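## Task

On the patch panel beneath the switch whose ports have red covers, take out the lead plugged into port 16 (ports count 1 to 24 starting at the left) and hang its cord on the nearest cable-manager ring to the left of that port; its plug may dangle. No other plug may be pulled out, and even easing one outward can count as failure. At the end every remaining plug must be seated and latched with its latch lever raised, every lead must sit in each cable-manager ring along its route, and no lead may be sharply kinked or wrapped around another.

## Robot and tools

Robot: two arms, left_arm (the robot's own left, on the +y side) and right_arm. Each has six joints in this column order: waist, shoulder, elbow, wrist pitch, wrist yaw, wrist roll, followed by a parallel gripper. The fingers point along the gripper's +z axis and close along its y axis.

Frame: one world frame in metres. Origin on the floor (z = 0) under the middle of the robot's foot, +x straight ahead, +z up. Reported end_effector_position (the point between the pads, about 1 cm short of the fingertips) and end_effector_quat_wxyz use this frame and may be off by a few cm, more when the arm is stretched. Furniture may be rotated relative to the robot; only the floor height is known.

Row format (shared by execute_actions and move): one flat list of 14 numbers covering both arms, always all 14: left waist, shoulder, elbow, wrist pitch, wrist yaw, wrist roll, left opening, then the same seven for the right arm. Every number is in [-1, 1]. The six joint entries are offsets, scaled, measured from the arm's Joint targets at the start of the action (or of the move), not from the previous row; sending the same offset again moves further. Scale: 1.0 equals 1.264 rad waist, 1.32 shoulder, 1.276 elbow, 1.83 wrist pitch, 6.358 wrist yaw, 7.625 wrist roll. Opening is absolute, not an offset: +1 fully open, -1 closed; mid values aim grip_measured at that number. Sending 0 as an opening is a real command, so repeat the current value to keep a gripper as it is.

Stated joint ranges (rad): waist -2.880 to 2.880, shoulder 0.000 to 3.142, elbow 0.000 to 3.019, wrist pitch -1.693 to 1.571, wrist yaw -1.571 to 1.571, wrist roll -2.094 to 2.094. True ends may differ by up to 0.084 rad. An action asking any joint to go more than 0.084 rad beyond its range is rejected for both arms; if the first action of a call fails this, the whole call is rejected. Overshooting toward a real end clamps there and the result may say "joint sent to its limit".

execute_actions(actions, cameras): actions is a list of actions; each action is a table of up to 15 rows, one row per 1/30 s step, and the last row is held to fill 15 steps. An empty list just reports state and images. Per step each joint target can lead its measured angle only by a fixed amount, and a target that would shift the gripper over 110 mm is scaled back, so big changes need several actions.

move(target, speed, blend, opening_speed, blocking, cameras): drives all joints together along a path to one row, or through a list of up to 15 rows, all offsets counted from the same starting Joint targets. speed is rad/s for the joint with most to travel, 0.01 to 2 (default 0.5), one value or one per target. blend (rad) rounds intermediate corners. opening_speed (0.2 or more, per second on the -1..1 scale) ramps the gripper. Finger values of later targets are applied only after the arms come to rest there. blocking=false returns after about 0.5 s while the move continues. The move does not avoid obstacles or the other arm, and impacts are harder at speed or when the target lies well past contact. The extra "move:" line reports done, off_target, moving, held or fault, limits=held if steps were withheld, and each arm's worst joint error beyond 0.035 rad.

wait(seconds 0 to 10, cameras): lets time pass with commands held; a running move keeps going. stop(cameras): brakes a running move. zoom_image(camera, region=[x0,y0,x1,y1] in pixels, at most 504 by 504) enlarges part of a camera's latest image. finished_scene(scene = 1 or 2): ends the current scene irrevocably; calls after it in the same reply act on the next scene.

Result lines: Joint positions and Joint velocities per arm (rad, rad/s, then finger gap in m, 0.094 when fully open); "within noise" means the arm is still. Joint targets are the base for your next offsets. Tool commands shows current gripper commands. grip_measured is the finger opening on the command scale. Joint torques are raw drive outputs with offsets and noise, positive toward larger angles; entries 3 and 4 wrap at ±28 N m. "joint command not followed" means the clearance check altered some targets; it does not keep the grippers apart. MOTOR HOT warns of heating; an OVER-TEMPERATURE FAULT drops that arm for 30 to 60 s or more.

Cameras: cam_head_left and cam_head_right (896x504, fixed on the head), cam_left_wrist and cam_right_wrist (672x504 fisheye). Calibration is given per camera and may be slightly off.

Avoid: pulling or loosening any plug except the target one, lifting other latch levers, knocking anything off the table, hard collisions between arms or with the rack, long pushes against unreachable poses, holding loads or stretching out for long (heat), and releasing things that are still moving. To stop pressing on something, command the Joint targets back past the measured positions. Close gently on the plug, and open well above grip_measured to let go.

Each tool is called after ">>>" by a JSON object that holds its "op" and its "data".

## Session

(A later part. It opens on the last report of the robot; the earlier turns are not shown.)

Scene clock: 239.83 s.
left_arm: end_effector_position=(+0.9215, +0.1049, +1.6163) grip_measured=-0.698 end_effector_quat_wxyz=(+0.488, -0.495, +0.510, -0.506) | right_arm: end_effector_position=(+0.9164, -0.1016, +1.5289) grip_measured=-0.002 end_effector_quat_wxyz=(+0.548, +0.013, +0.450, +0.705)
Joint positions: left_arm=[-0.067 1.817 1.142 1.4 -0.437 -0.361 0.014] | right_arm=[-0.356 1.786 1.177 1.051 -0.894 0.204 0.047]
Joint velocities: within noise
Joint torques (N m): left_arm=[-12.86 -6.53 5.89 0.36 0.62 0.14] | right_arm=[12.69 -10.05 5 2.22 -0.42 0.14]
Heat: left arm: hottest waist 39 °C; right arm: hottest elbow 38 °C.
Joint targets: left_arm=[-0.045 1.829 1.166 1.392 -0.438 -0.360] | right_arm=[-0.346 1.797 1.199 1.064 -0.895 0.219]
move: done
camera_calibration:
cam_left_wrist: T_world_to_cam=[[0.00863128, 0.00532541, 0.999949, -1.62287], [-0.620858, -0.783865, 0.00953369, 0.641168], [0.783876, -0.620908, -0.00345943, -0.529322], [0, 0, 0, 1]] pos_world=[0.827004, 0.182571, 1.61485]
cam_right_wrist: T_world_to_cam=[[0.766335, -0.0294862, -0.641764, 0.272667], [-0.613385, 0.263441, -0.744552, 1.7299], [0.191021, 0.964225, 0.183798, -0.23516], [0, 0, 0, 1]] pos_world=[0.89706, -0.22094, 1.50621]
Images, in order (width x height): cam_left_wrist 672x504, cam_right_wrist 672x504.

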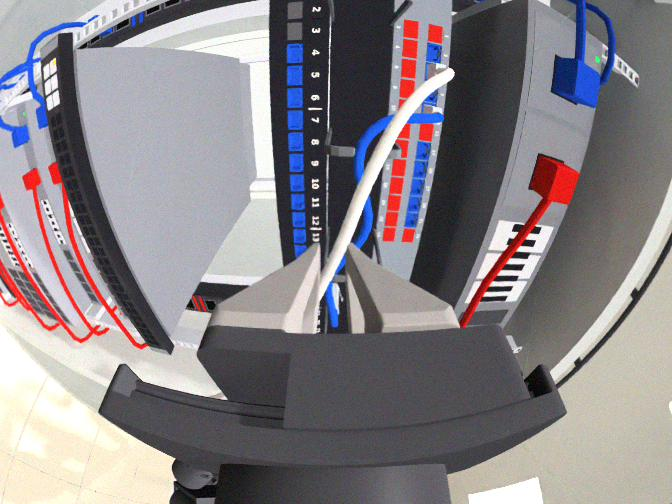

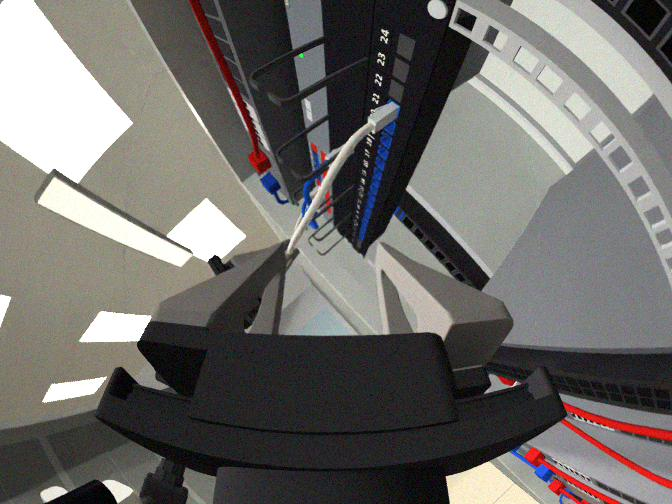

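>>> {"op": "move", "data": {"target": [0,0,0,0,0,0,-0.93,0,0,0,0,0,0,0], "opening_speed": 0.4, "cameras": ["cam_left_wrist","cam_right_wrist"]}}

>>> {"op": "zoom_image", "data": {"camera": "cam_left_wrist", "region": [200, 50, 440, 300]}}

>>> {"op": "zoom_image", "data": {"camera": "cam_right_wrist", "region": [220, 120, 380, 280]}}

Scene clock: 241.00 s.
left_arm: end_effector_position=(+0.9223, +0.1054, +1.6169) grip_measured=-0.896 end_effector_quat_wxyz=(+0.489, -0.496, +0.509, -0.506) | right_arm: end_effector_position=(+0.9164, -0.1016, +1.5289) grip_measured=-0.002 end_effector_quat_wxyz=(+0.548, +0.013, +0.450, +0.705)
Joint positions: left_arm=[-0.067 1.817 1.145 1.4 -0.437 -0.361 0.005] | right_arm=[-0.356 1.786 1.177 1.051 -0.894 0.204 0.047]
Joint velocities: within noise
Joint torques (N m): left_arm=[-12.86 -6.53 5.71 0.36 0.62 0.14] | right_arm=[12.81 -10.17 4.97 2.02 -0.44 0.14]
Heat: left arm: hottest waist 39 °C; right arm: hottest elbow 38 °C.
Joint targets: left_arm=[-0.045 1.829 1.166 1.392 -0.438 -0.360] | right_arm=[-0.346 1.797 1.199 1.064 -0.895 0.219]
move: done
camera_calibration:
cam_left_wrist: T_world_to_cam=[[0.00791264, 0.00593192, 0.999951, -1.62286], [-0.619336, -0.785068, 0.00955801, 0.64072], [0.785086, -0.619381, -0.0025381, -0.532418], [0, 0, 0, 1]] pos_world=[0.827656, 0.182865, 1.6153]
cam_right_wrist: T_world_to_cam=[[0.766335, -0.0294862, -0.641764, 0.272667], [-0.613385, 0.263441, -0.744552, 1.7299], [0.191021, 0.964225, 0.183798, -0.23516], [0, 0, 0, 1]] pos_world=[0.89706, -0.22094, 1.50621]
Images, in order (width x height): cam_left_wrist 672x504, cam_right_wrist 672x504.

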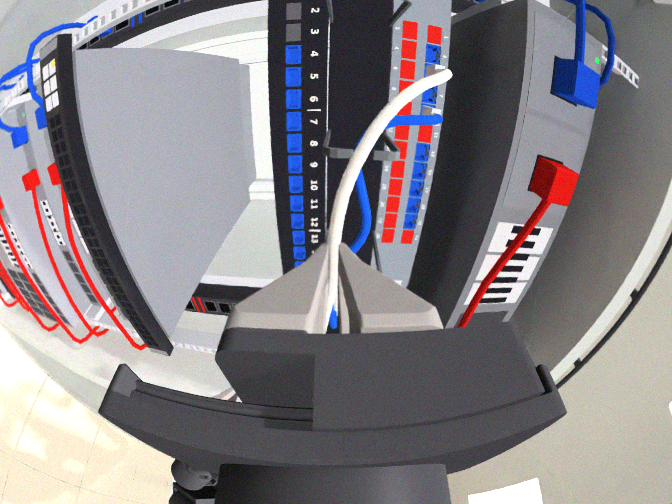

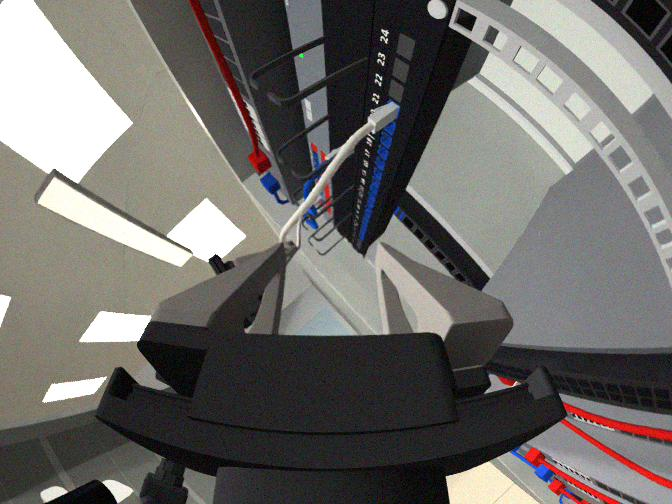

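Scaled by 2.016 from the camera's 672x504 image, which has a finer 960x720 frame.

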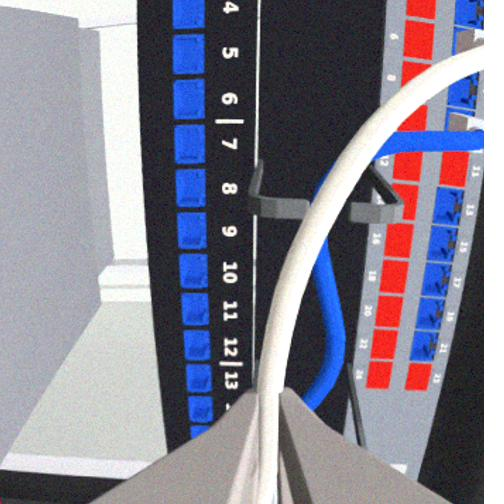

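Scaled by 3.150 from the camera's 672x504 image, which has a finer 960x720 frame.

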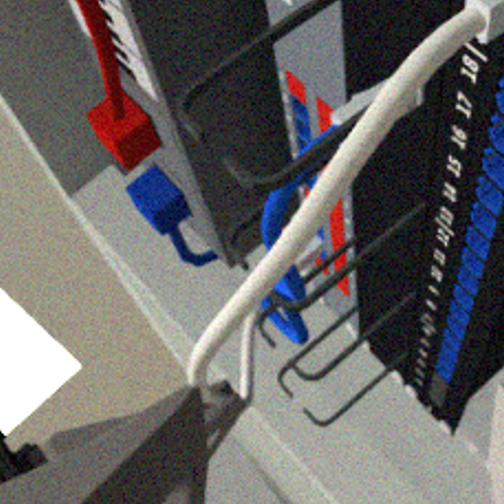

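>>> {"op": "move", "data": {"target": [0.0101,-0.0042,0.048,-0.0366,0,0,-0.93,0,0,0,0,0,0,0], "speed": 0.1, "cameras": ["cam_left_wrist","cam_right_wrist"]}}

>>> {"op": "zoom_image", "data": {"camera": "cam_left_wrist", "region": [200, 50, 440, 300]}}

>>> {"op": "zoom_image", "data": {"camera": "cam_right_wrist", "region": [220, 120, 380, 280]}}

Scene clock: 242.60 s.
left_arm: end_effector_position=(+0.9432, +0.1054, +1.6192) grip_measured=-0.898 end_effector_quat_wxyz=(+0.488, -0.494, +0.516, -0.502) | right_arm: end_effector_position=(+0.9164, -0.1016, +1.5289) grip_measured=-0.002 end_effector_quat_wxyz=(+0.548, +0.013, +0.450, +0.705)
Joint positions: left_arm=[-0.056 1.817 1.199 1.332 -0.437 -0.361 0.005] | right_arm=[-0.356 1.786 1.177 1.051 -0.894 0.204 0.047]
Joint velocities: within noise
Joint torques (N m): left_arm=[-12.92 -7.06 6.31 0.43 0.62 0.14] | right_arm=[13.1 -9.88 5.01 2.13 -0.44 0.18]
Heat: left arm: hottest waist 39 °C; right arm: hottest elbow 38 °C.
Joint targets: left_arm=[-0.032 1.823 1.227 1.325 -0.438 -0.360] | right_arm=[-0.346 1.797 1.199 1.064 -0.895 0.219]
move: done
camera_calibration:
cam_left_wrist: T_world_to_cam=[[0.0181345, -0.0063796, 0.999815, -1.63351], [-0.624244, -0.781204, 0.00633774, 0.663051], [0.781019, -0.624244, -0.0181491, -0.5192], [0, 0, 0, 1]] pos_world=[0.849034, 0.18345, 1.61958]
cam_right_wrist: T_world_to_cam=[[0.766335, -0.0294862, -0.641764, 0.272667], [-0.613385, 0.263441, -0.744552, 1.7299], [0.191021, 0.964225, 0.183798, -0.23516], [0, 0, 0, 1]] pos_world=[0.89706, -0.22094, 1.50621]
Images, in order (width x height): cam_left_wrist 672x504, cam_right_wrist 672x504.

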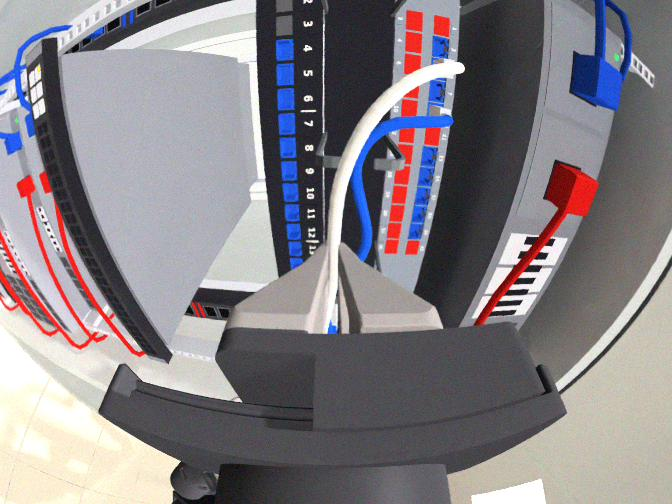

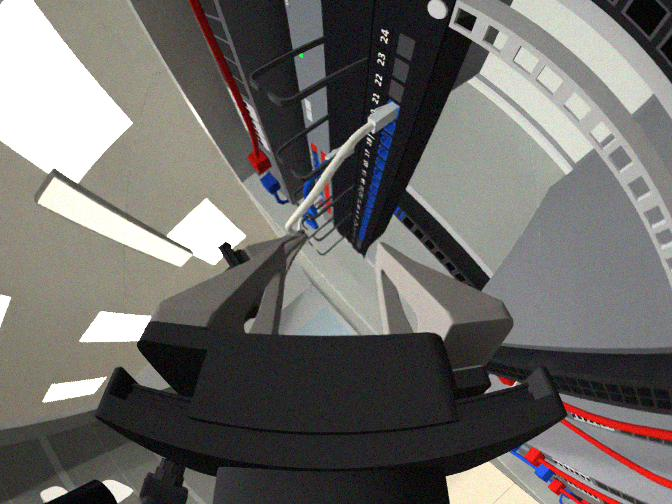

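Scaled by 2.016 from the camera's 672x504 image, which has a finer 960x720 frame.

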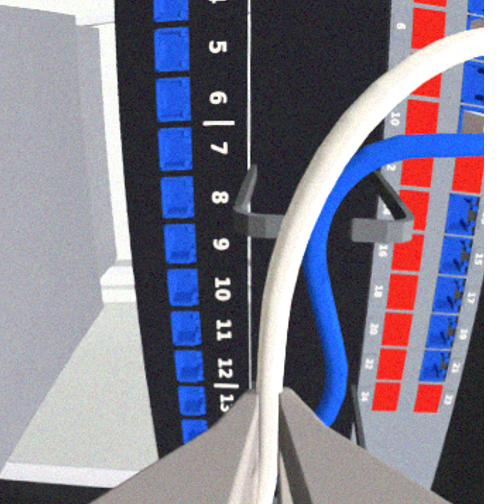

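Scaled by 3.150 from the camera's 672x504 image, which has a finer 960x720 frame.

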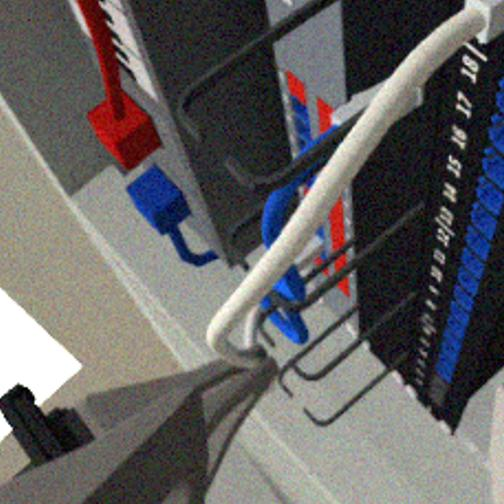

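>>> {"op": "move", "data": {"target": [-0.056,-0.026,0.004,-0.011,0,0,-0.93,0,0,0,0,0,0,0], "speed": 0.1, "cameras": ["cam_left_wrist","cam_right_wrist"]}}

>>> {"op": "zoom_image", "data": {"camera": "cam_left_wrist", "region": [200, 50, 440, 300]}}

>>> {"op": "zoom_image", "data": {"camera": "cam_right_wrist", "region": [220, 120, 380, 280]}}

Scene clock: 244.23 s.
left_arm: end_effector_position=(+0.9416, +0.1016, +1.6304) grip_measured=-0.898 end_effector_quat_wxyz=(+0.483, -0.489, +0.517, -0.509) | right_arm: end_effector_position=(+0.9164, -0.1016, +1.5289) grip_measured=-0.002 end_effector_quat_wxyz=(+0.548, +0.013, +0.450, +0.705)
Joint positions: left_arm=[-0.074 1.809 1.202 1.311 -0.437 -0.361 0.005] | right_arm=[-0.356 1.786 1.177 1.051 -0.894 0.204 0.047]
Joint velocities: within noise
Joint torques (N m): left_arm=[-17.26 -9.05 6.71 0.46 0.65 0.14] | right_arm=[13.04 -10.11 4.98 2.07 -0.42 0.17]
Heat: left arm: hottest waist 38 °C; right arm: hottest elbow 38 °C.
Joint targets: left_arm=[-0.103 1.789 1.232 1.305 -0.438 -0.360] | right_arm=[-0.346 1.797 1.199 1.064 -0.895 0.219]
move: done
camera_calibration:
cam_left_wrist: T_world_to_cam=[[0.0116964, -0.000444946, 0.999931, -1.63938], [-0.638157, -0.769873, 0.00712207, 0.669646], [0.769817, -0.638197, -0.00928868, -0.522557], [0, 0, 0, 1]] pos_world=[0.848787, 0.181319, 1.62964]
cam_right_wrist: T_world_to_cam=[[0.766335, -0.0294862, -0.641764, 0.272667], [-0.613385, 0.263441, -0.744552, 1.7299], [0.191021, 0.964225, 0.183798, -0.23516], [0, 0, 0, 1]] pos_world=[0.89706, -0.22094, 1.50621]
Images, in order (width x height): cam_left_wrist 672x504, cam_right_wrist 672x504.

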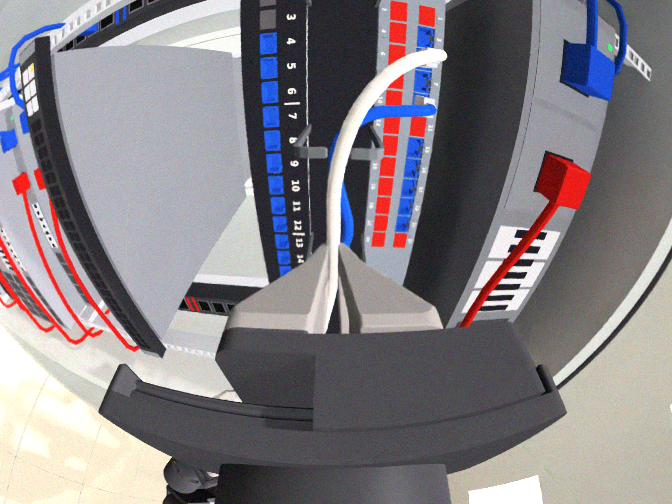

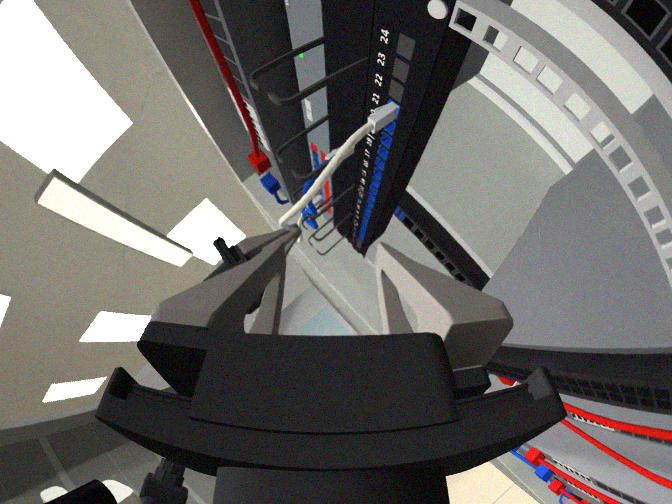

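Scaled by 2.016 from the camera's 672x504 image, which has a finer 960x720 frame.

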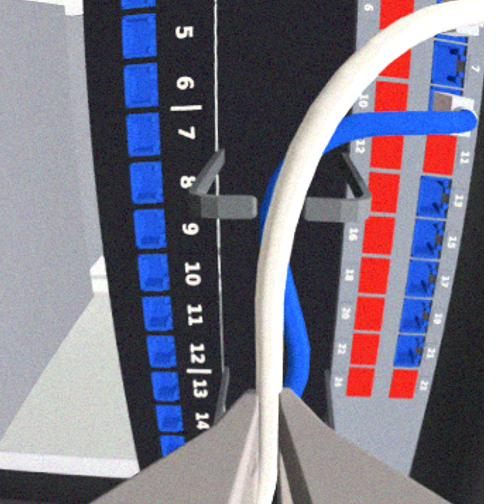

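Scaled by 3.150 from the camera's 672x504 image, which has a finer 960x720 frame.

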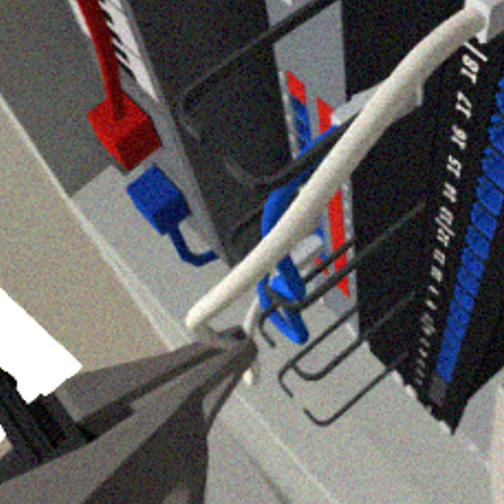

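>>> {"op": "move", "data": {"target": [0.056,-0.005,0.0415,-0.036,0,0,-0.93,0,0,0,0,0,0,0], "speed": 0.1, "cameras": ["cam_left_wrist","cam_right_wrist"]}}

>>> {"op": "zoom_image", "data": {"camera": "cam_left_wrist", "region": [200, 50, 440, 300]}}

>>> {"op": "zoom_image", "data": {"camera": "cam_right_wrist", "region": [220, 120, 380, 280]}}

Scene clock: 245.87 s.
left_arm: end_effector_position=(+0.9631, +0.1052, +1.6272) grip_measured=-0.898 end_effector_quat_wxyz=(+0.483, -0.488, +0.527, -0.501) | right_arm: end_effector_position=(+0.9164, -0.1016, +1.5289) grip_measured=-0.002 end_effector_quat_wxyz=(+0.548, +0.013, +0.450, +0.705)
Joint positions: left_arm=[-0.054 1.807 1.252 1.243 -0.438 -0.361 0.005] | right_arm=[-0.356 1.786 1.177 1.051 -0.894 0.204 0.047]
Joint velocities: within noise
Joint torques (N m): left_arm=[-13.33 -10.11 6.9 0.55 0.66 0.14] | right_arm=[13.16 -10.05 4.97 2.21 -0.44 0.17]
Heat: left arm: hottest waist 38 °C; right arm: hottest elbow 38 °C.
Joint targets: left_arm=[-0.032 1.782 1.285 1.239 -0.438 -0.360] | right_arm=[-0.346 1.797 1.199 1.064 -0.895 0.219]
move: done
camera_calibration:
cam_left_wrist: T_world_to_cam=[[0.0280178, -0.0192456, 0.999422, -1.64941], [-0.640863, -0.767649, 0.00318356, 0.694966], [0.767144, -0.640582, -0.0338417, -0.49415], [0, 0, 0, 1]] pos_world=[0.870675, 0.185202, 1.62952]
cam_right_wrist: T_world_to_cam=[[0.766335, -0.0294862, -0.641764, 0.272667], [-0.613385, 0.263441, -0.744552, 1.7299], [0.191021, 0.964225, 0.183798, -0.23516], [0, 0, 0, 1]] pos_world=[0.89706, -0.22094, 1.50621]
Images, in order (width x height): cam_left_wrist 672x504, cam_right_wrist 672x504.

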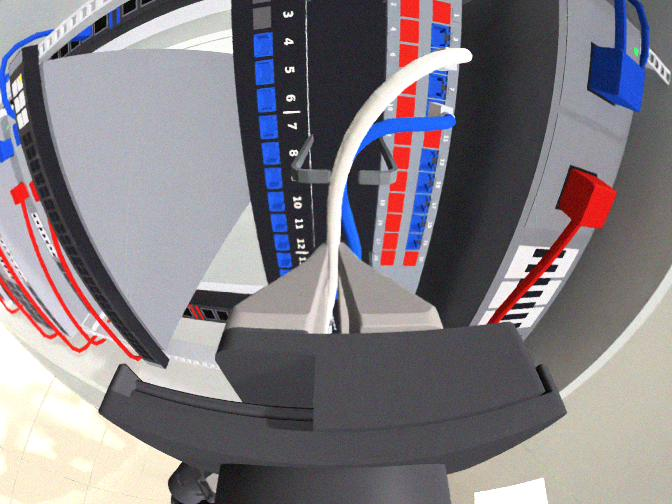

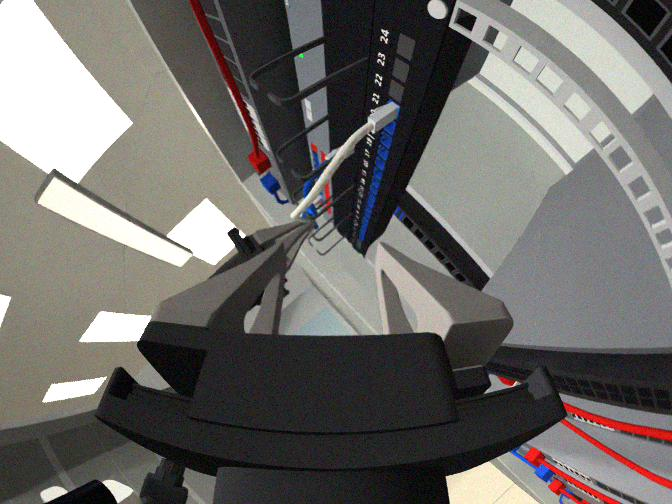

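Scaled by 2.016 from the camera's 672x504 image, which has a finer 960x720 frame.

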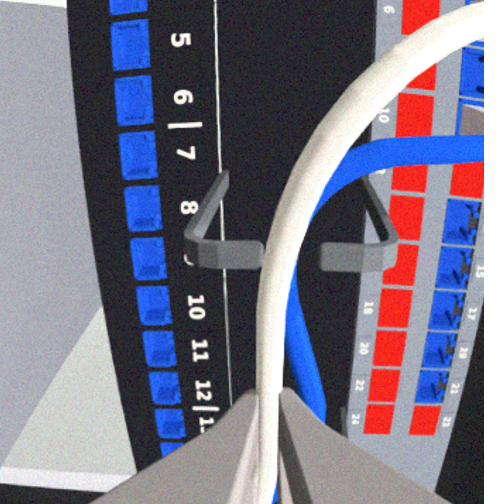

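Scaled by 3.150 from the camera's 672x504 image, which has a finer 960x720 frame.

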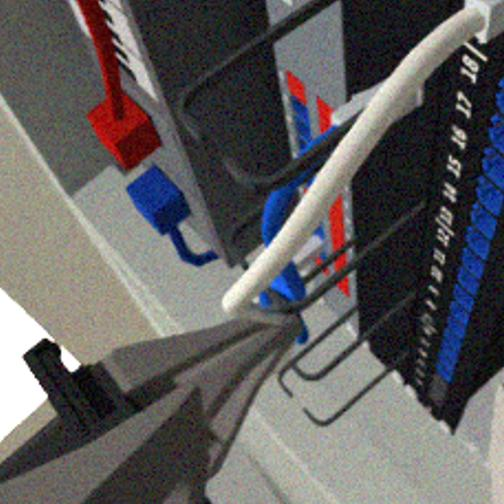

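>>> {"op": "move", "data": {"target": [-0.048,-0.01,0.006,-0.011,0,0,-0.93,0,0,0,0,0,0,0], "speed": 0.1, "cameras": ["cam_left_wrist"]}}

>>> {"op": "zoom_image", "data": {"camera": "cam_left_wrist", "region": [200, 50, 440, 300]}}

Scene clock: 247.20 s.
left_arm: end_effector_position=(+0.9650, +0.1058, +1.6319) grip_measured=-0.898 end_effector_quat_wxyz=(+0.480, -0.485, +0.530, -0.503) | right_arm: end_effector_position=(+0.9164, -0.1016, +1.5289) grip_measured=-0.002 end_effector_quat_wxyz=(+0.548, +0.013, +0.450, +0.705)
Joint positions: left_arm=[-0.059 1.799 1.256 1.222 -0.439 -0.361 0.005] | right_arm=[-0.356 1.786 1.177 1.051 -0.894 0.204 0.047]
Joint velocities: within noise
Joint torques (N m): left_arm=[-17.79 -10.34 7.28 0.59 0.69 0.14] | right_arm=[13.16 -10.4 5.08 2.18 -0.44 0.16]
Heat: left arm: hottest waist 38 °C; right arm: hottest elbow 38 °C.
Joint targets: left_arm=[-0.093 1.769 1.293 1.219 -0.438 -0.360] | right_arm=[-0.346 1.797 1.199 1.064 -0.895 0.219]
move: off_target (left_arm); left_arm: the elbow is farthest, 0.037 rad from its target
camera_calibration:
cam_left_wrist: T_world_to_cam=[[0.0284898, -0.0202031, 0.99939, -1.65437], [-0.647937, -0.761688, 0.00307302, 0.70299], [0.761161, -0.647629, -0.0347907, -0.486887], [0, 0, 0, 1]] pos_world=[0.873226, 0.186713, 1.63426]
Images, in order (width x height): cam_left_wrist 672x504.

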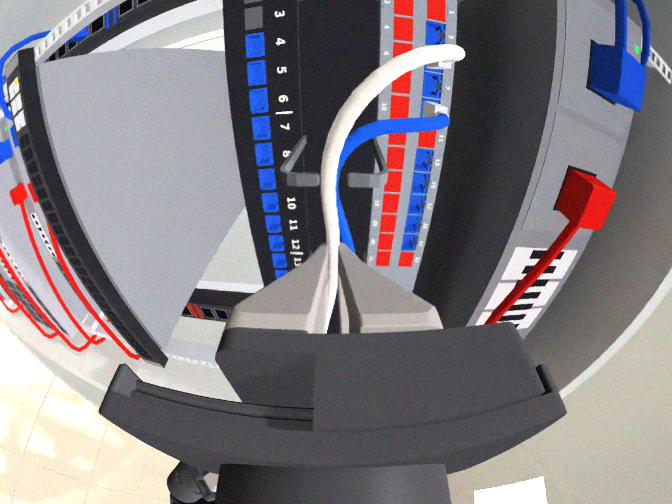

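Scaled by 2.016 from the camera's 672x504 image, which has a finer 960x720 frame.

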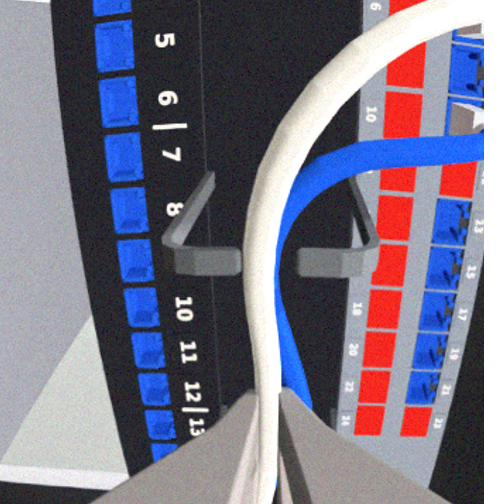

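>>> {"op": "move", "data": {"target": [0.056,0.003,0.037,-0.029,0,0,-0.93,0,0,0,0,0,0,0], "speed": 0.1, "cameras": ["cam_left_wrist","cam_right_wrist"]}}

>>> {"op": "zoom_image", "data": {"camera": "cam_left_wrist", "region": [200, 50, 440, 300]}}

>>> {"op": "zoom_image", "data": {"camera": "cam_right_wrist", "region": [220, 120, 380, 280]}}

Scene clock: 249.10 s.
left_arm: end_effector_position=(+0.9820, +0.1087, +1.6324) grip_measured=-0.898 end_effector_quat_wxyz=(+0.480, -0.484, +0.536, -0.499) | right_arm: end_effector_position=(+0.9164, -0.1016, +1.5289) grip_measured=-0.002 end_effector_quat_wxyz=(+0.548, +0.013, +0.450, +0.705)
Joint positions: left_arm=[-0.048 1.799 1.3 1.167 -0.439 -0.361 0.005] | right_arm=[-0.356 1.786 1.177 1.051 -0.894 0.204 0.047]
Joint velocities: within noise
Joint torques (N m): left_arm=[-13.27 -10.23 7.58 0.66 0.7 0.14] | right_arm=[12.92 -10.23 5.14 2.13 -0.43 0.15]
Heat: left arm: hottest waist 39 °C; right arm: hottest elbow 38 °C.
Joint targets: left_arm=[-0.022 1.773 1.340 1.165 -0.438 -0.360] | right_arm=[-0.346 1.797 1.199 1.064 -0.895 0.219]
move: off_target (left_arm); left_arm: the elbow is farthest, 0.040 rad from its target
camera_calibration:
cam_left_wrist: T_world_to_cam=[[0.0381866, -0.031671, 0.998769, -1.66256], [-0.650485, -0.759518, 0.000786136, 0.722249], [0.758558, -0.649714, -0.049605, -0.470968], [0, 0, 0, 1]] pos_world=[0.890556, 0.189912, 1.63658]
cam_right_wrist: T_world_to_cam=[[0.766335, -0.0294862, -0.641764, 0.272667], [-0.613385, 0.263441, -0.744552, 1.7299], [0.191021, 0.964225, 0.183798, -0.23516], [0, 0, 0, 1]] pos_world=[0.89706, -0.22094, 1.50621]
Images, in order (width x height): cam_left_wrist 672x504, cam_right_wrist 672x504.

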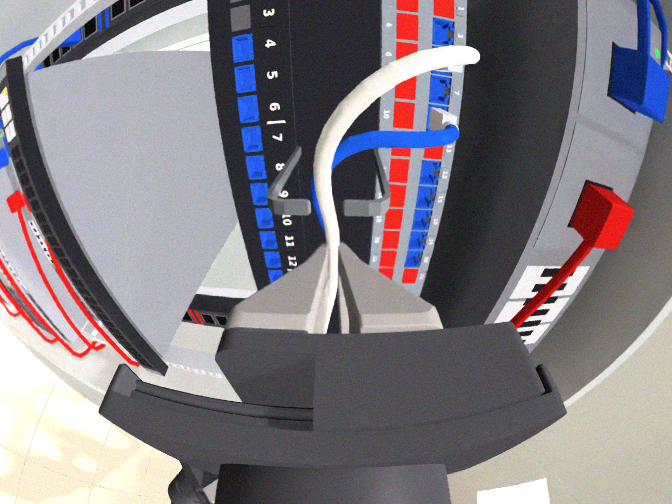

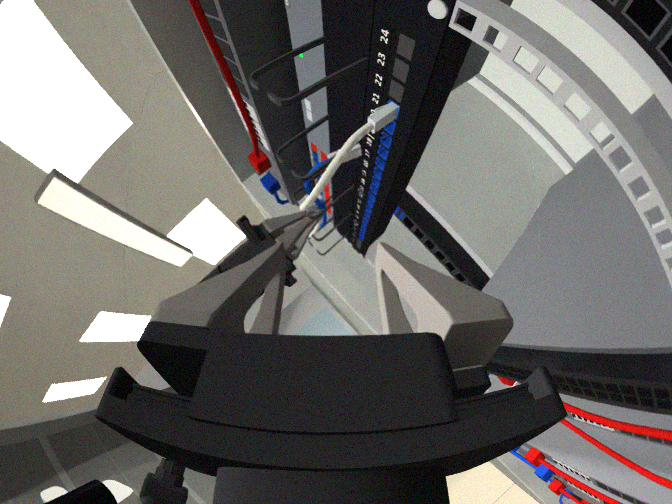

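Scaled by 2.016 from the camera's 672x504 image, which has a finer 960x720 frame.

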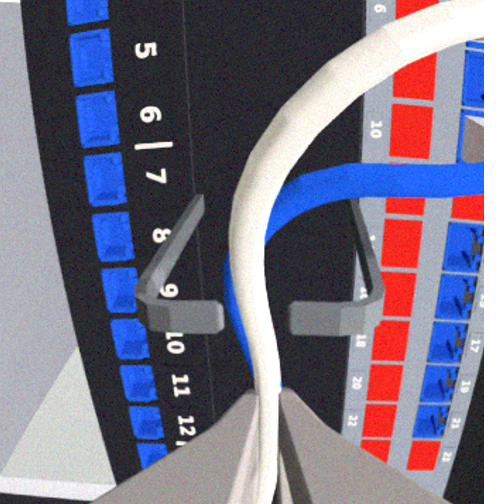

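Scaled by 3.150 from the camera's 672x504 image, which has a finer 960x720 frame.

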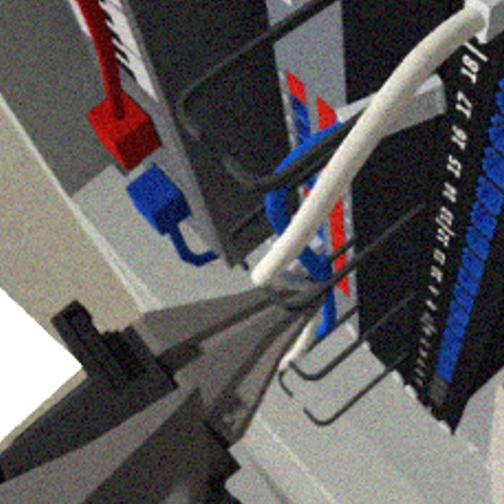

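>>> {"op": "move", "data": {"target": [0.008,0.035,0.032,-0.018,0,0,-0.93,0,0,0,0,0,0,0], "speed": 0.1, "cameras": ["cam_left_wrist","cam_right_wrist"]}}

>>> {"op": "zoom_image", "data": {"camera": "cam_left_wrist", "region": [200, 50, 440, 300]}}

>>> {"op": "zoom_image", "data": {"camera": "cam_right_wrist", "region": [220, 120, 380, 280]}}

Scene clock: 250.37 s.
left_arm: end_effector_position=(+0.9942, +0.1059, +1.6328) grip_measured=-0.898 end_effector_quat_wxyz=(+0.480, -0.484, +0.537, -0.496) | right_arm: end_effector_position=(+0.9164, -0.1016, +1.5289) grip_measured=-0.002 end_effector_quat_wxyz=(+0.548, +0.013, +0.450, +0.705)
Joint positions: left_arm=[-0.043 1.815 1.343 1.14 -0.439 -0.361 0.005] | right_arm=[-0.356 1.786 1.177 1.051 -0.894 0.204 0.047]
Joint velocities: within noise
Joint torques (N m): left_arm=[-13.22 -8.06 7.5 0.46 0.7 0.14] | right_arm=[12.81 -9.64 4.98 2.04 -0.42 0.15]
Heat: left arm: hottest waist 38 °C; right arm: hottest elbow 38 °C.
Joint targets: left_arm=[-0.012 1.819 1.381 1.133 -0.438 -0.360] | right_arm=[-0.346 1.797 1.199 1.064 -0.895 0.219]
move: off_target (left_arm); left_arm: the elbow is farthest, 0.038 rad from its target
camera_calibration:
cam_left_wrist: T_world_to_cam=[[0.0416065, -0.0352369, 0.998513, -1.66617], [-0.648872, -0.760898, 0.000185856, 0.727555], [0.759759, -0.647914, -0.0545225, -0.475361], [0, 0, 0, 1]] pos_world=[0.902573, 0.186891, 1.63764]
cam_right_wrist: T_world_to_cam=[[0.766335, -0.0294862, -0.641764, 0.272667], [-0.613385, 0.263441, -0.744552, 1.7299], [0.191021, 0.964225, 0.183798, -0.23516], [0, 0, 0, 1]] pos_world=[0.89706, -0.22094, 1.50621]
Images, in order (width x height): cam_left_wrist 672x504, cam_right_wrist 672x504.

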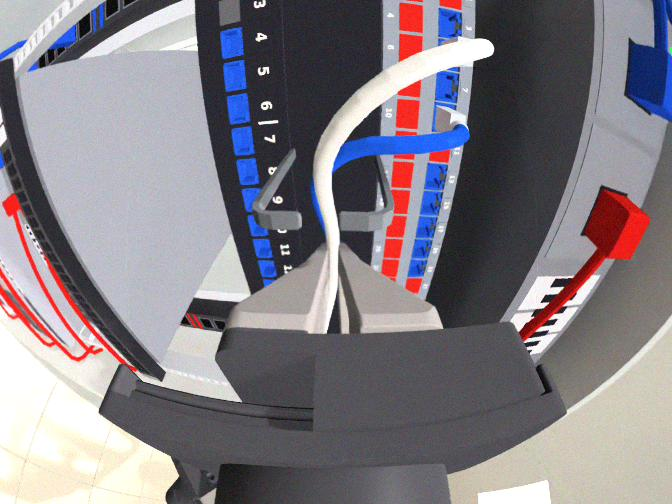

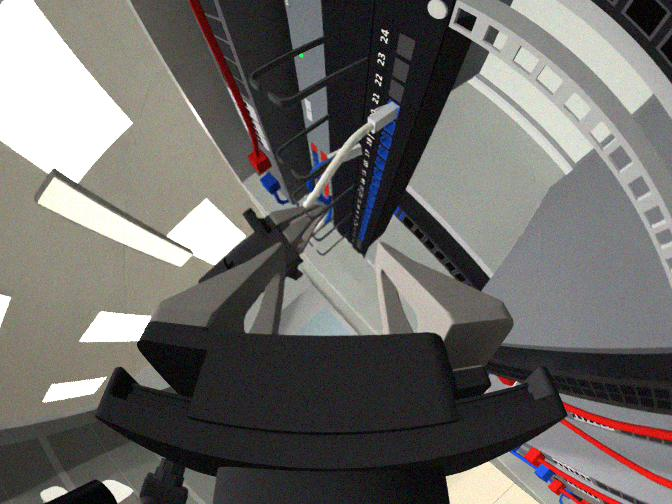

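Scaled by 2.016 from the camera's 672x504 image, which has a finer 960x720 frame.

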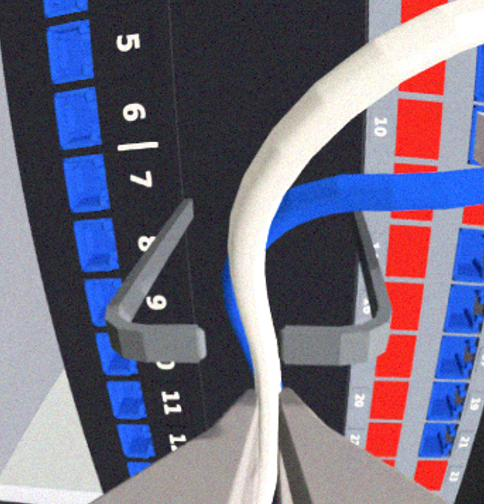

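Scaled by 3.150 from the camera's 672x504 image, which has a finer 960x720 frame.

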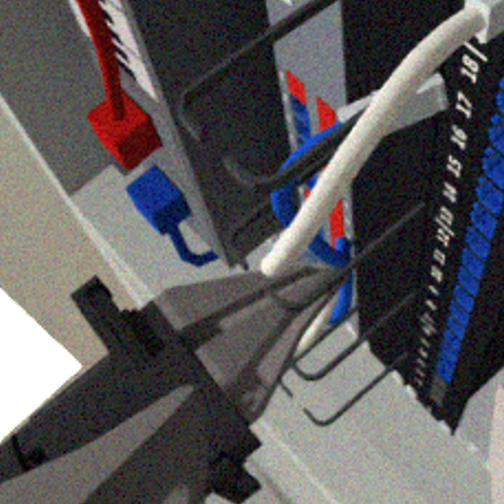

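>>> {"op": "move", "data": {"target": [0.025,0.018,0.0033,0.014,0,0,-0.93,0,0,0,0,0,0,0], "speed": 0.1, "cameras": ["cam_left_wrist","cam_right_wrist"]}}

>>> {"op": "zoom_image", "data": {"camera": "cam_left_wrist", "region": [200, 50, 440, 300]}}

>>> {"op": "zoom_image", "data": {"camera": "cam_right_wrist", "region": [220, 120, 380, 280]}}

Scene clock: 251.83 s.
left_arm: end_effector_position=(+1.0007, +0.1065, +1.6112) grip_measured=-0.898 end_effector_quat_wxyz=(+0.484, -0.487, +0.542, -0.484) | right_arm: end_effector_position=(+0.9164, -0.1016, +1.5289) grip_measured=-0.002 end_effector_quat_wxyz=(+0.548, +0.013, +0.450, +0.705)
Joint positions: left_arm=[-0.011 1.835 1.353 1.148 -0.434 -0.361 0.005] | right_arm=[-0.356 1.786 1.177 1.051 -0.894 0.204 0.047]
Joint velocities: within noise
Joint torques (N m): left_arm=[-13.33 -8.18 6.93 1.14 0.48 0.14] | right_arm=[12.75 -9.76 5.03 2.07 -0.44 0.15]
Heat: left arm: hottest waist 38 °C; right arm: hottest elbow 38 °C.
Joint targets: left_arm=[0.020 1.843 1.385 1.158 -0.438 -0.360] | right_arm=[-0.346 1.797 1.199 1.064 -0.895 0.219]
move: done
camera_calibration:
cam_left_wrist: T_world_to_cam=[[0.0569166, -0.0547119, 0.996879, -1.65546], [-0.639368, -0.76888, -0.00569402, 0.73307], [0.766792, -0.637048, -0.078743, -0.450366], [0, 0, 0, 1]] pos_world=[0.908261, 0.186165, 1.61901]
cam_right_wrist: T_world_to_cam=[[0.766335, -0.0294862, -0.641764, 0.272667], [-0.613385, 0.263441, -0.744552, 1.7299], [0.191021, 0.964225, 0.183798, -0.23516], [0, 0, 0, 1]] pos_world=[0.89706, -0.22094, 1.50621]
Images, in order (width x height): cam_left_wrist 672x504, cam_right_wrist 672x504.

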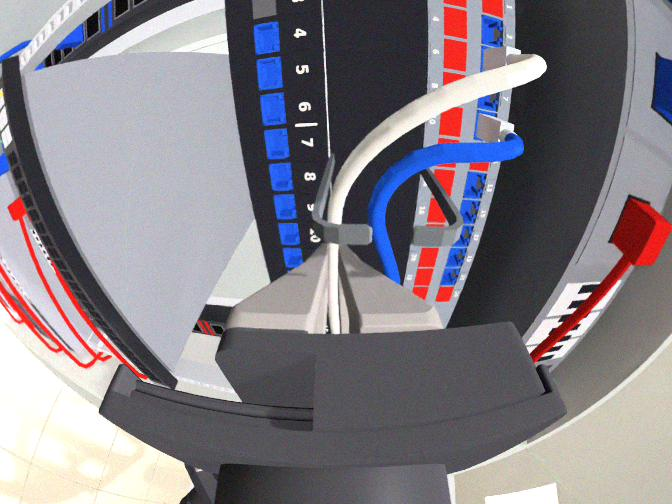

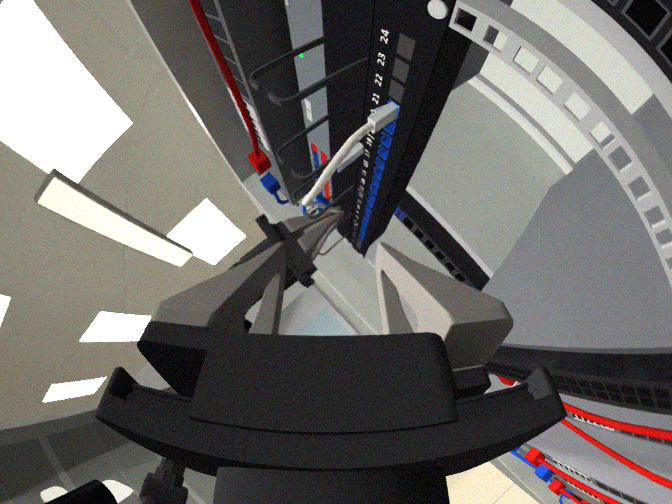

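Scaled by 2.016 from the camera's 672x504 image, which has a finer 960x720 frame.

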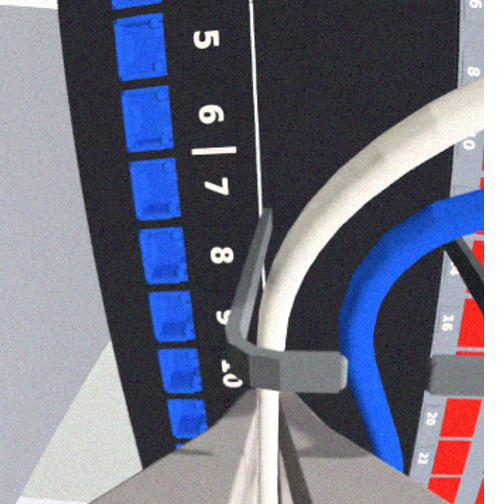

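Scaled by 3.150 from the camera's 672x504 image, which has a finer 960x720 frame.

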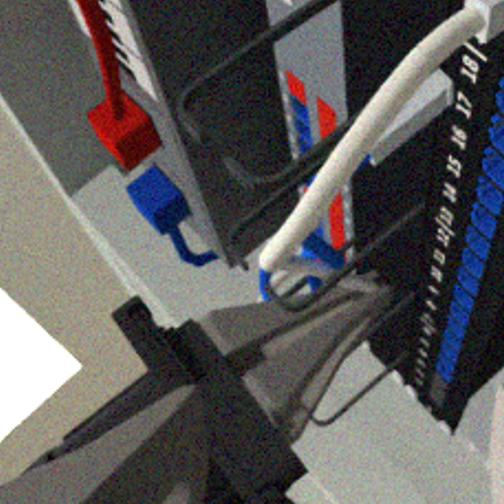

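>>> {"op": "zoom_image", "data": {"camera": "cam_left_wrist", "region": [300, 150, 480, 300]}}

>>> {"op": "zoom_image", "data": {"camera": "cam_right_wrist", "region": [280, 140, 380, 240]}}

Scaled by 2.800 from the camera's 672x504 image, which has a finer 960x720 frame.

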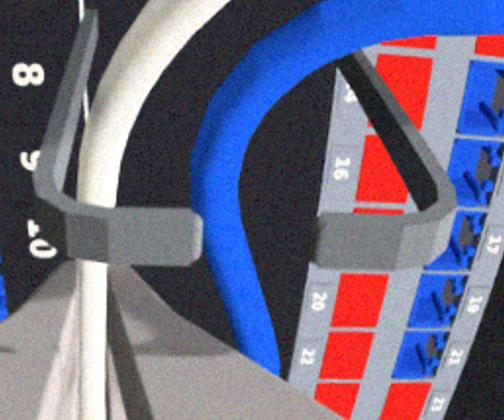

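Scaled by 5.040 from the camera's 672x504 image, which has a finer 960x720 frame.

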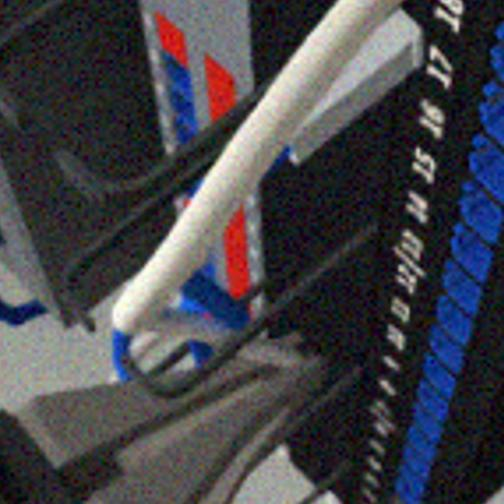

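>>> {"op": "move", "data": {"target": [0,0,0,0,0,0,-0.6,0,0,0,0,0,0,0], "opening_speed": 0.2, "cameras": ["cam_left_wrist","cam_right_wrist"]}}

>>> {"op": "zoom_image", "data": {"camera": "cam_left_wrist", "region": [300, 150, 480, 300]}}

>>> {"op": "zoom_image", "data": {"camera": "cam_right_wrist", "region": [220, 120, 380, 280]}}

Scene clock: 255.33 s.
left_arm: end_effector_position=(+1.0046, +0.1105, +1.6083) grip_measured=-0.602 end_effector_quat_wxyz=(+0.486, -0.490, +0.541, -0.480) | right_arm: end_effector_position=(+0.9164, -0.1016, +1.5289) grip_measured=-0.002 end_effector_quat_wxyz=(+0.548, +0.013, +0.450, +0.705)
Joint positions: left_arm=[-0.004 1.835 1.359 1.148 -0.437 -0.361 0.019] | right_arm=[-0.356 1.786 1.177 1.051 -0.894 0.204 0.047]
Joint velocities: within noise
Joint torques (N m): left_arm=[-13.92 -8.35 6.37 1.13 0.62 0.14] | right_arm=[13.1 -10.05 4.96 2.1 -0.47 0.18]
Heat: left arm: hottest waist 38 °C; right arm: hottest elbow 38 °C.
Joint targets: left_arm=[0.020 1.843 1.385 1.158 -0.438 -0.360] | right_arm=[-0.346 1.797 1.199 1.064 -0.895 0.219]
move: done
camera_calibration:
cam_left_wrist: T_world_to_cam=[[0.0622422, -0.0559541, 0.996491, -1.65713], [-0.631037, -0.775741, -0.00414332, 0.728496], [0.773252, -0.628565, -0.083593, -0.450584], [0, 0, 0, 1]] pos_world=[0.911266, 0.18918, 1.61667]
cam_right_wrist: T_world_to_cam=[[0.766335, -0.0294862, -0.641764, 0.272667], [-0.613385, 0.263441, -0.744552, 1.7299], [0.191021, 0.964225, 0.183798, -0.23516], [0, 0, 0, 1]] pos_world=[0.89706, -0.22094, 1.50621]
Images, in order (width x height): cam_left_wrist 672x504, cam_right_wrist 672x504.

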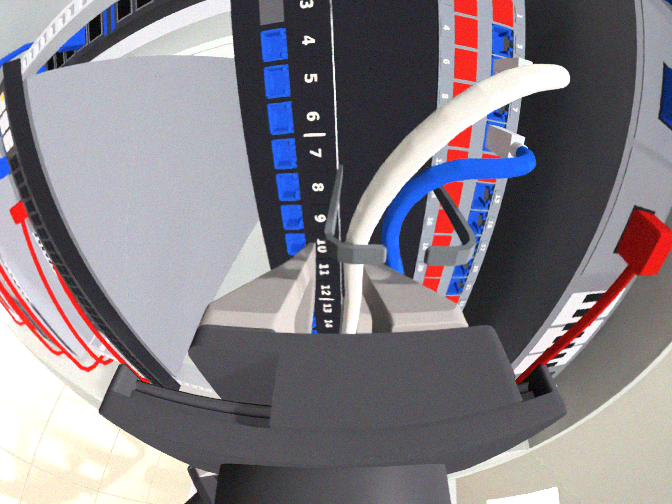

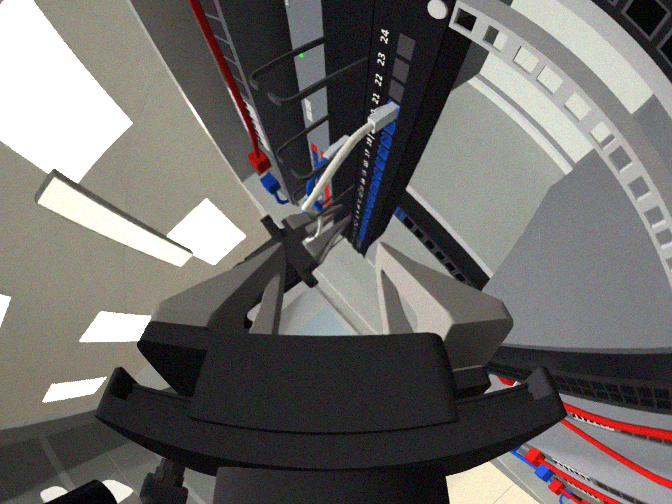

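Scaled by 2.800 from the camera's 672x504 image, which has a finer 960x720 frame.

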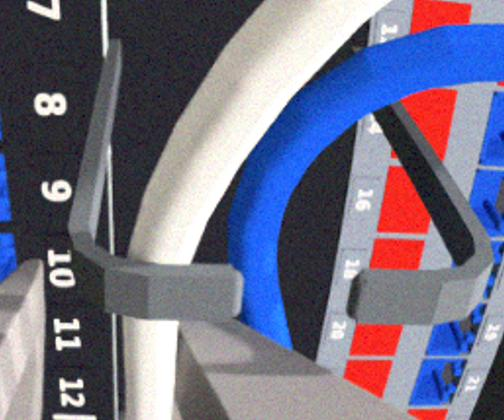

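Scaled by 3.150 from the camera's 672x504 image, which has a finer 960x720 frame.

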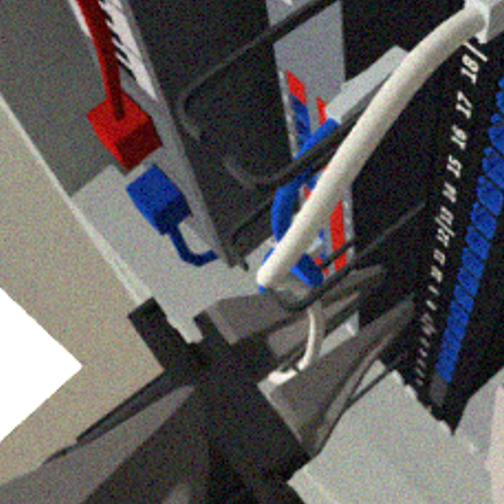

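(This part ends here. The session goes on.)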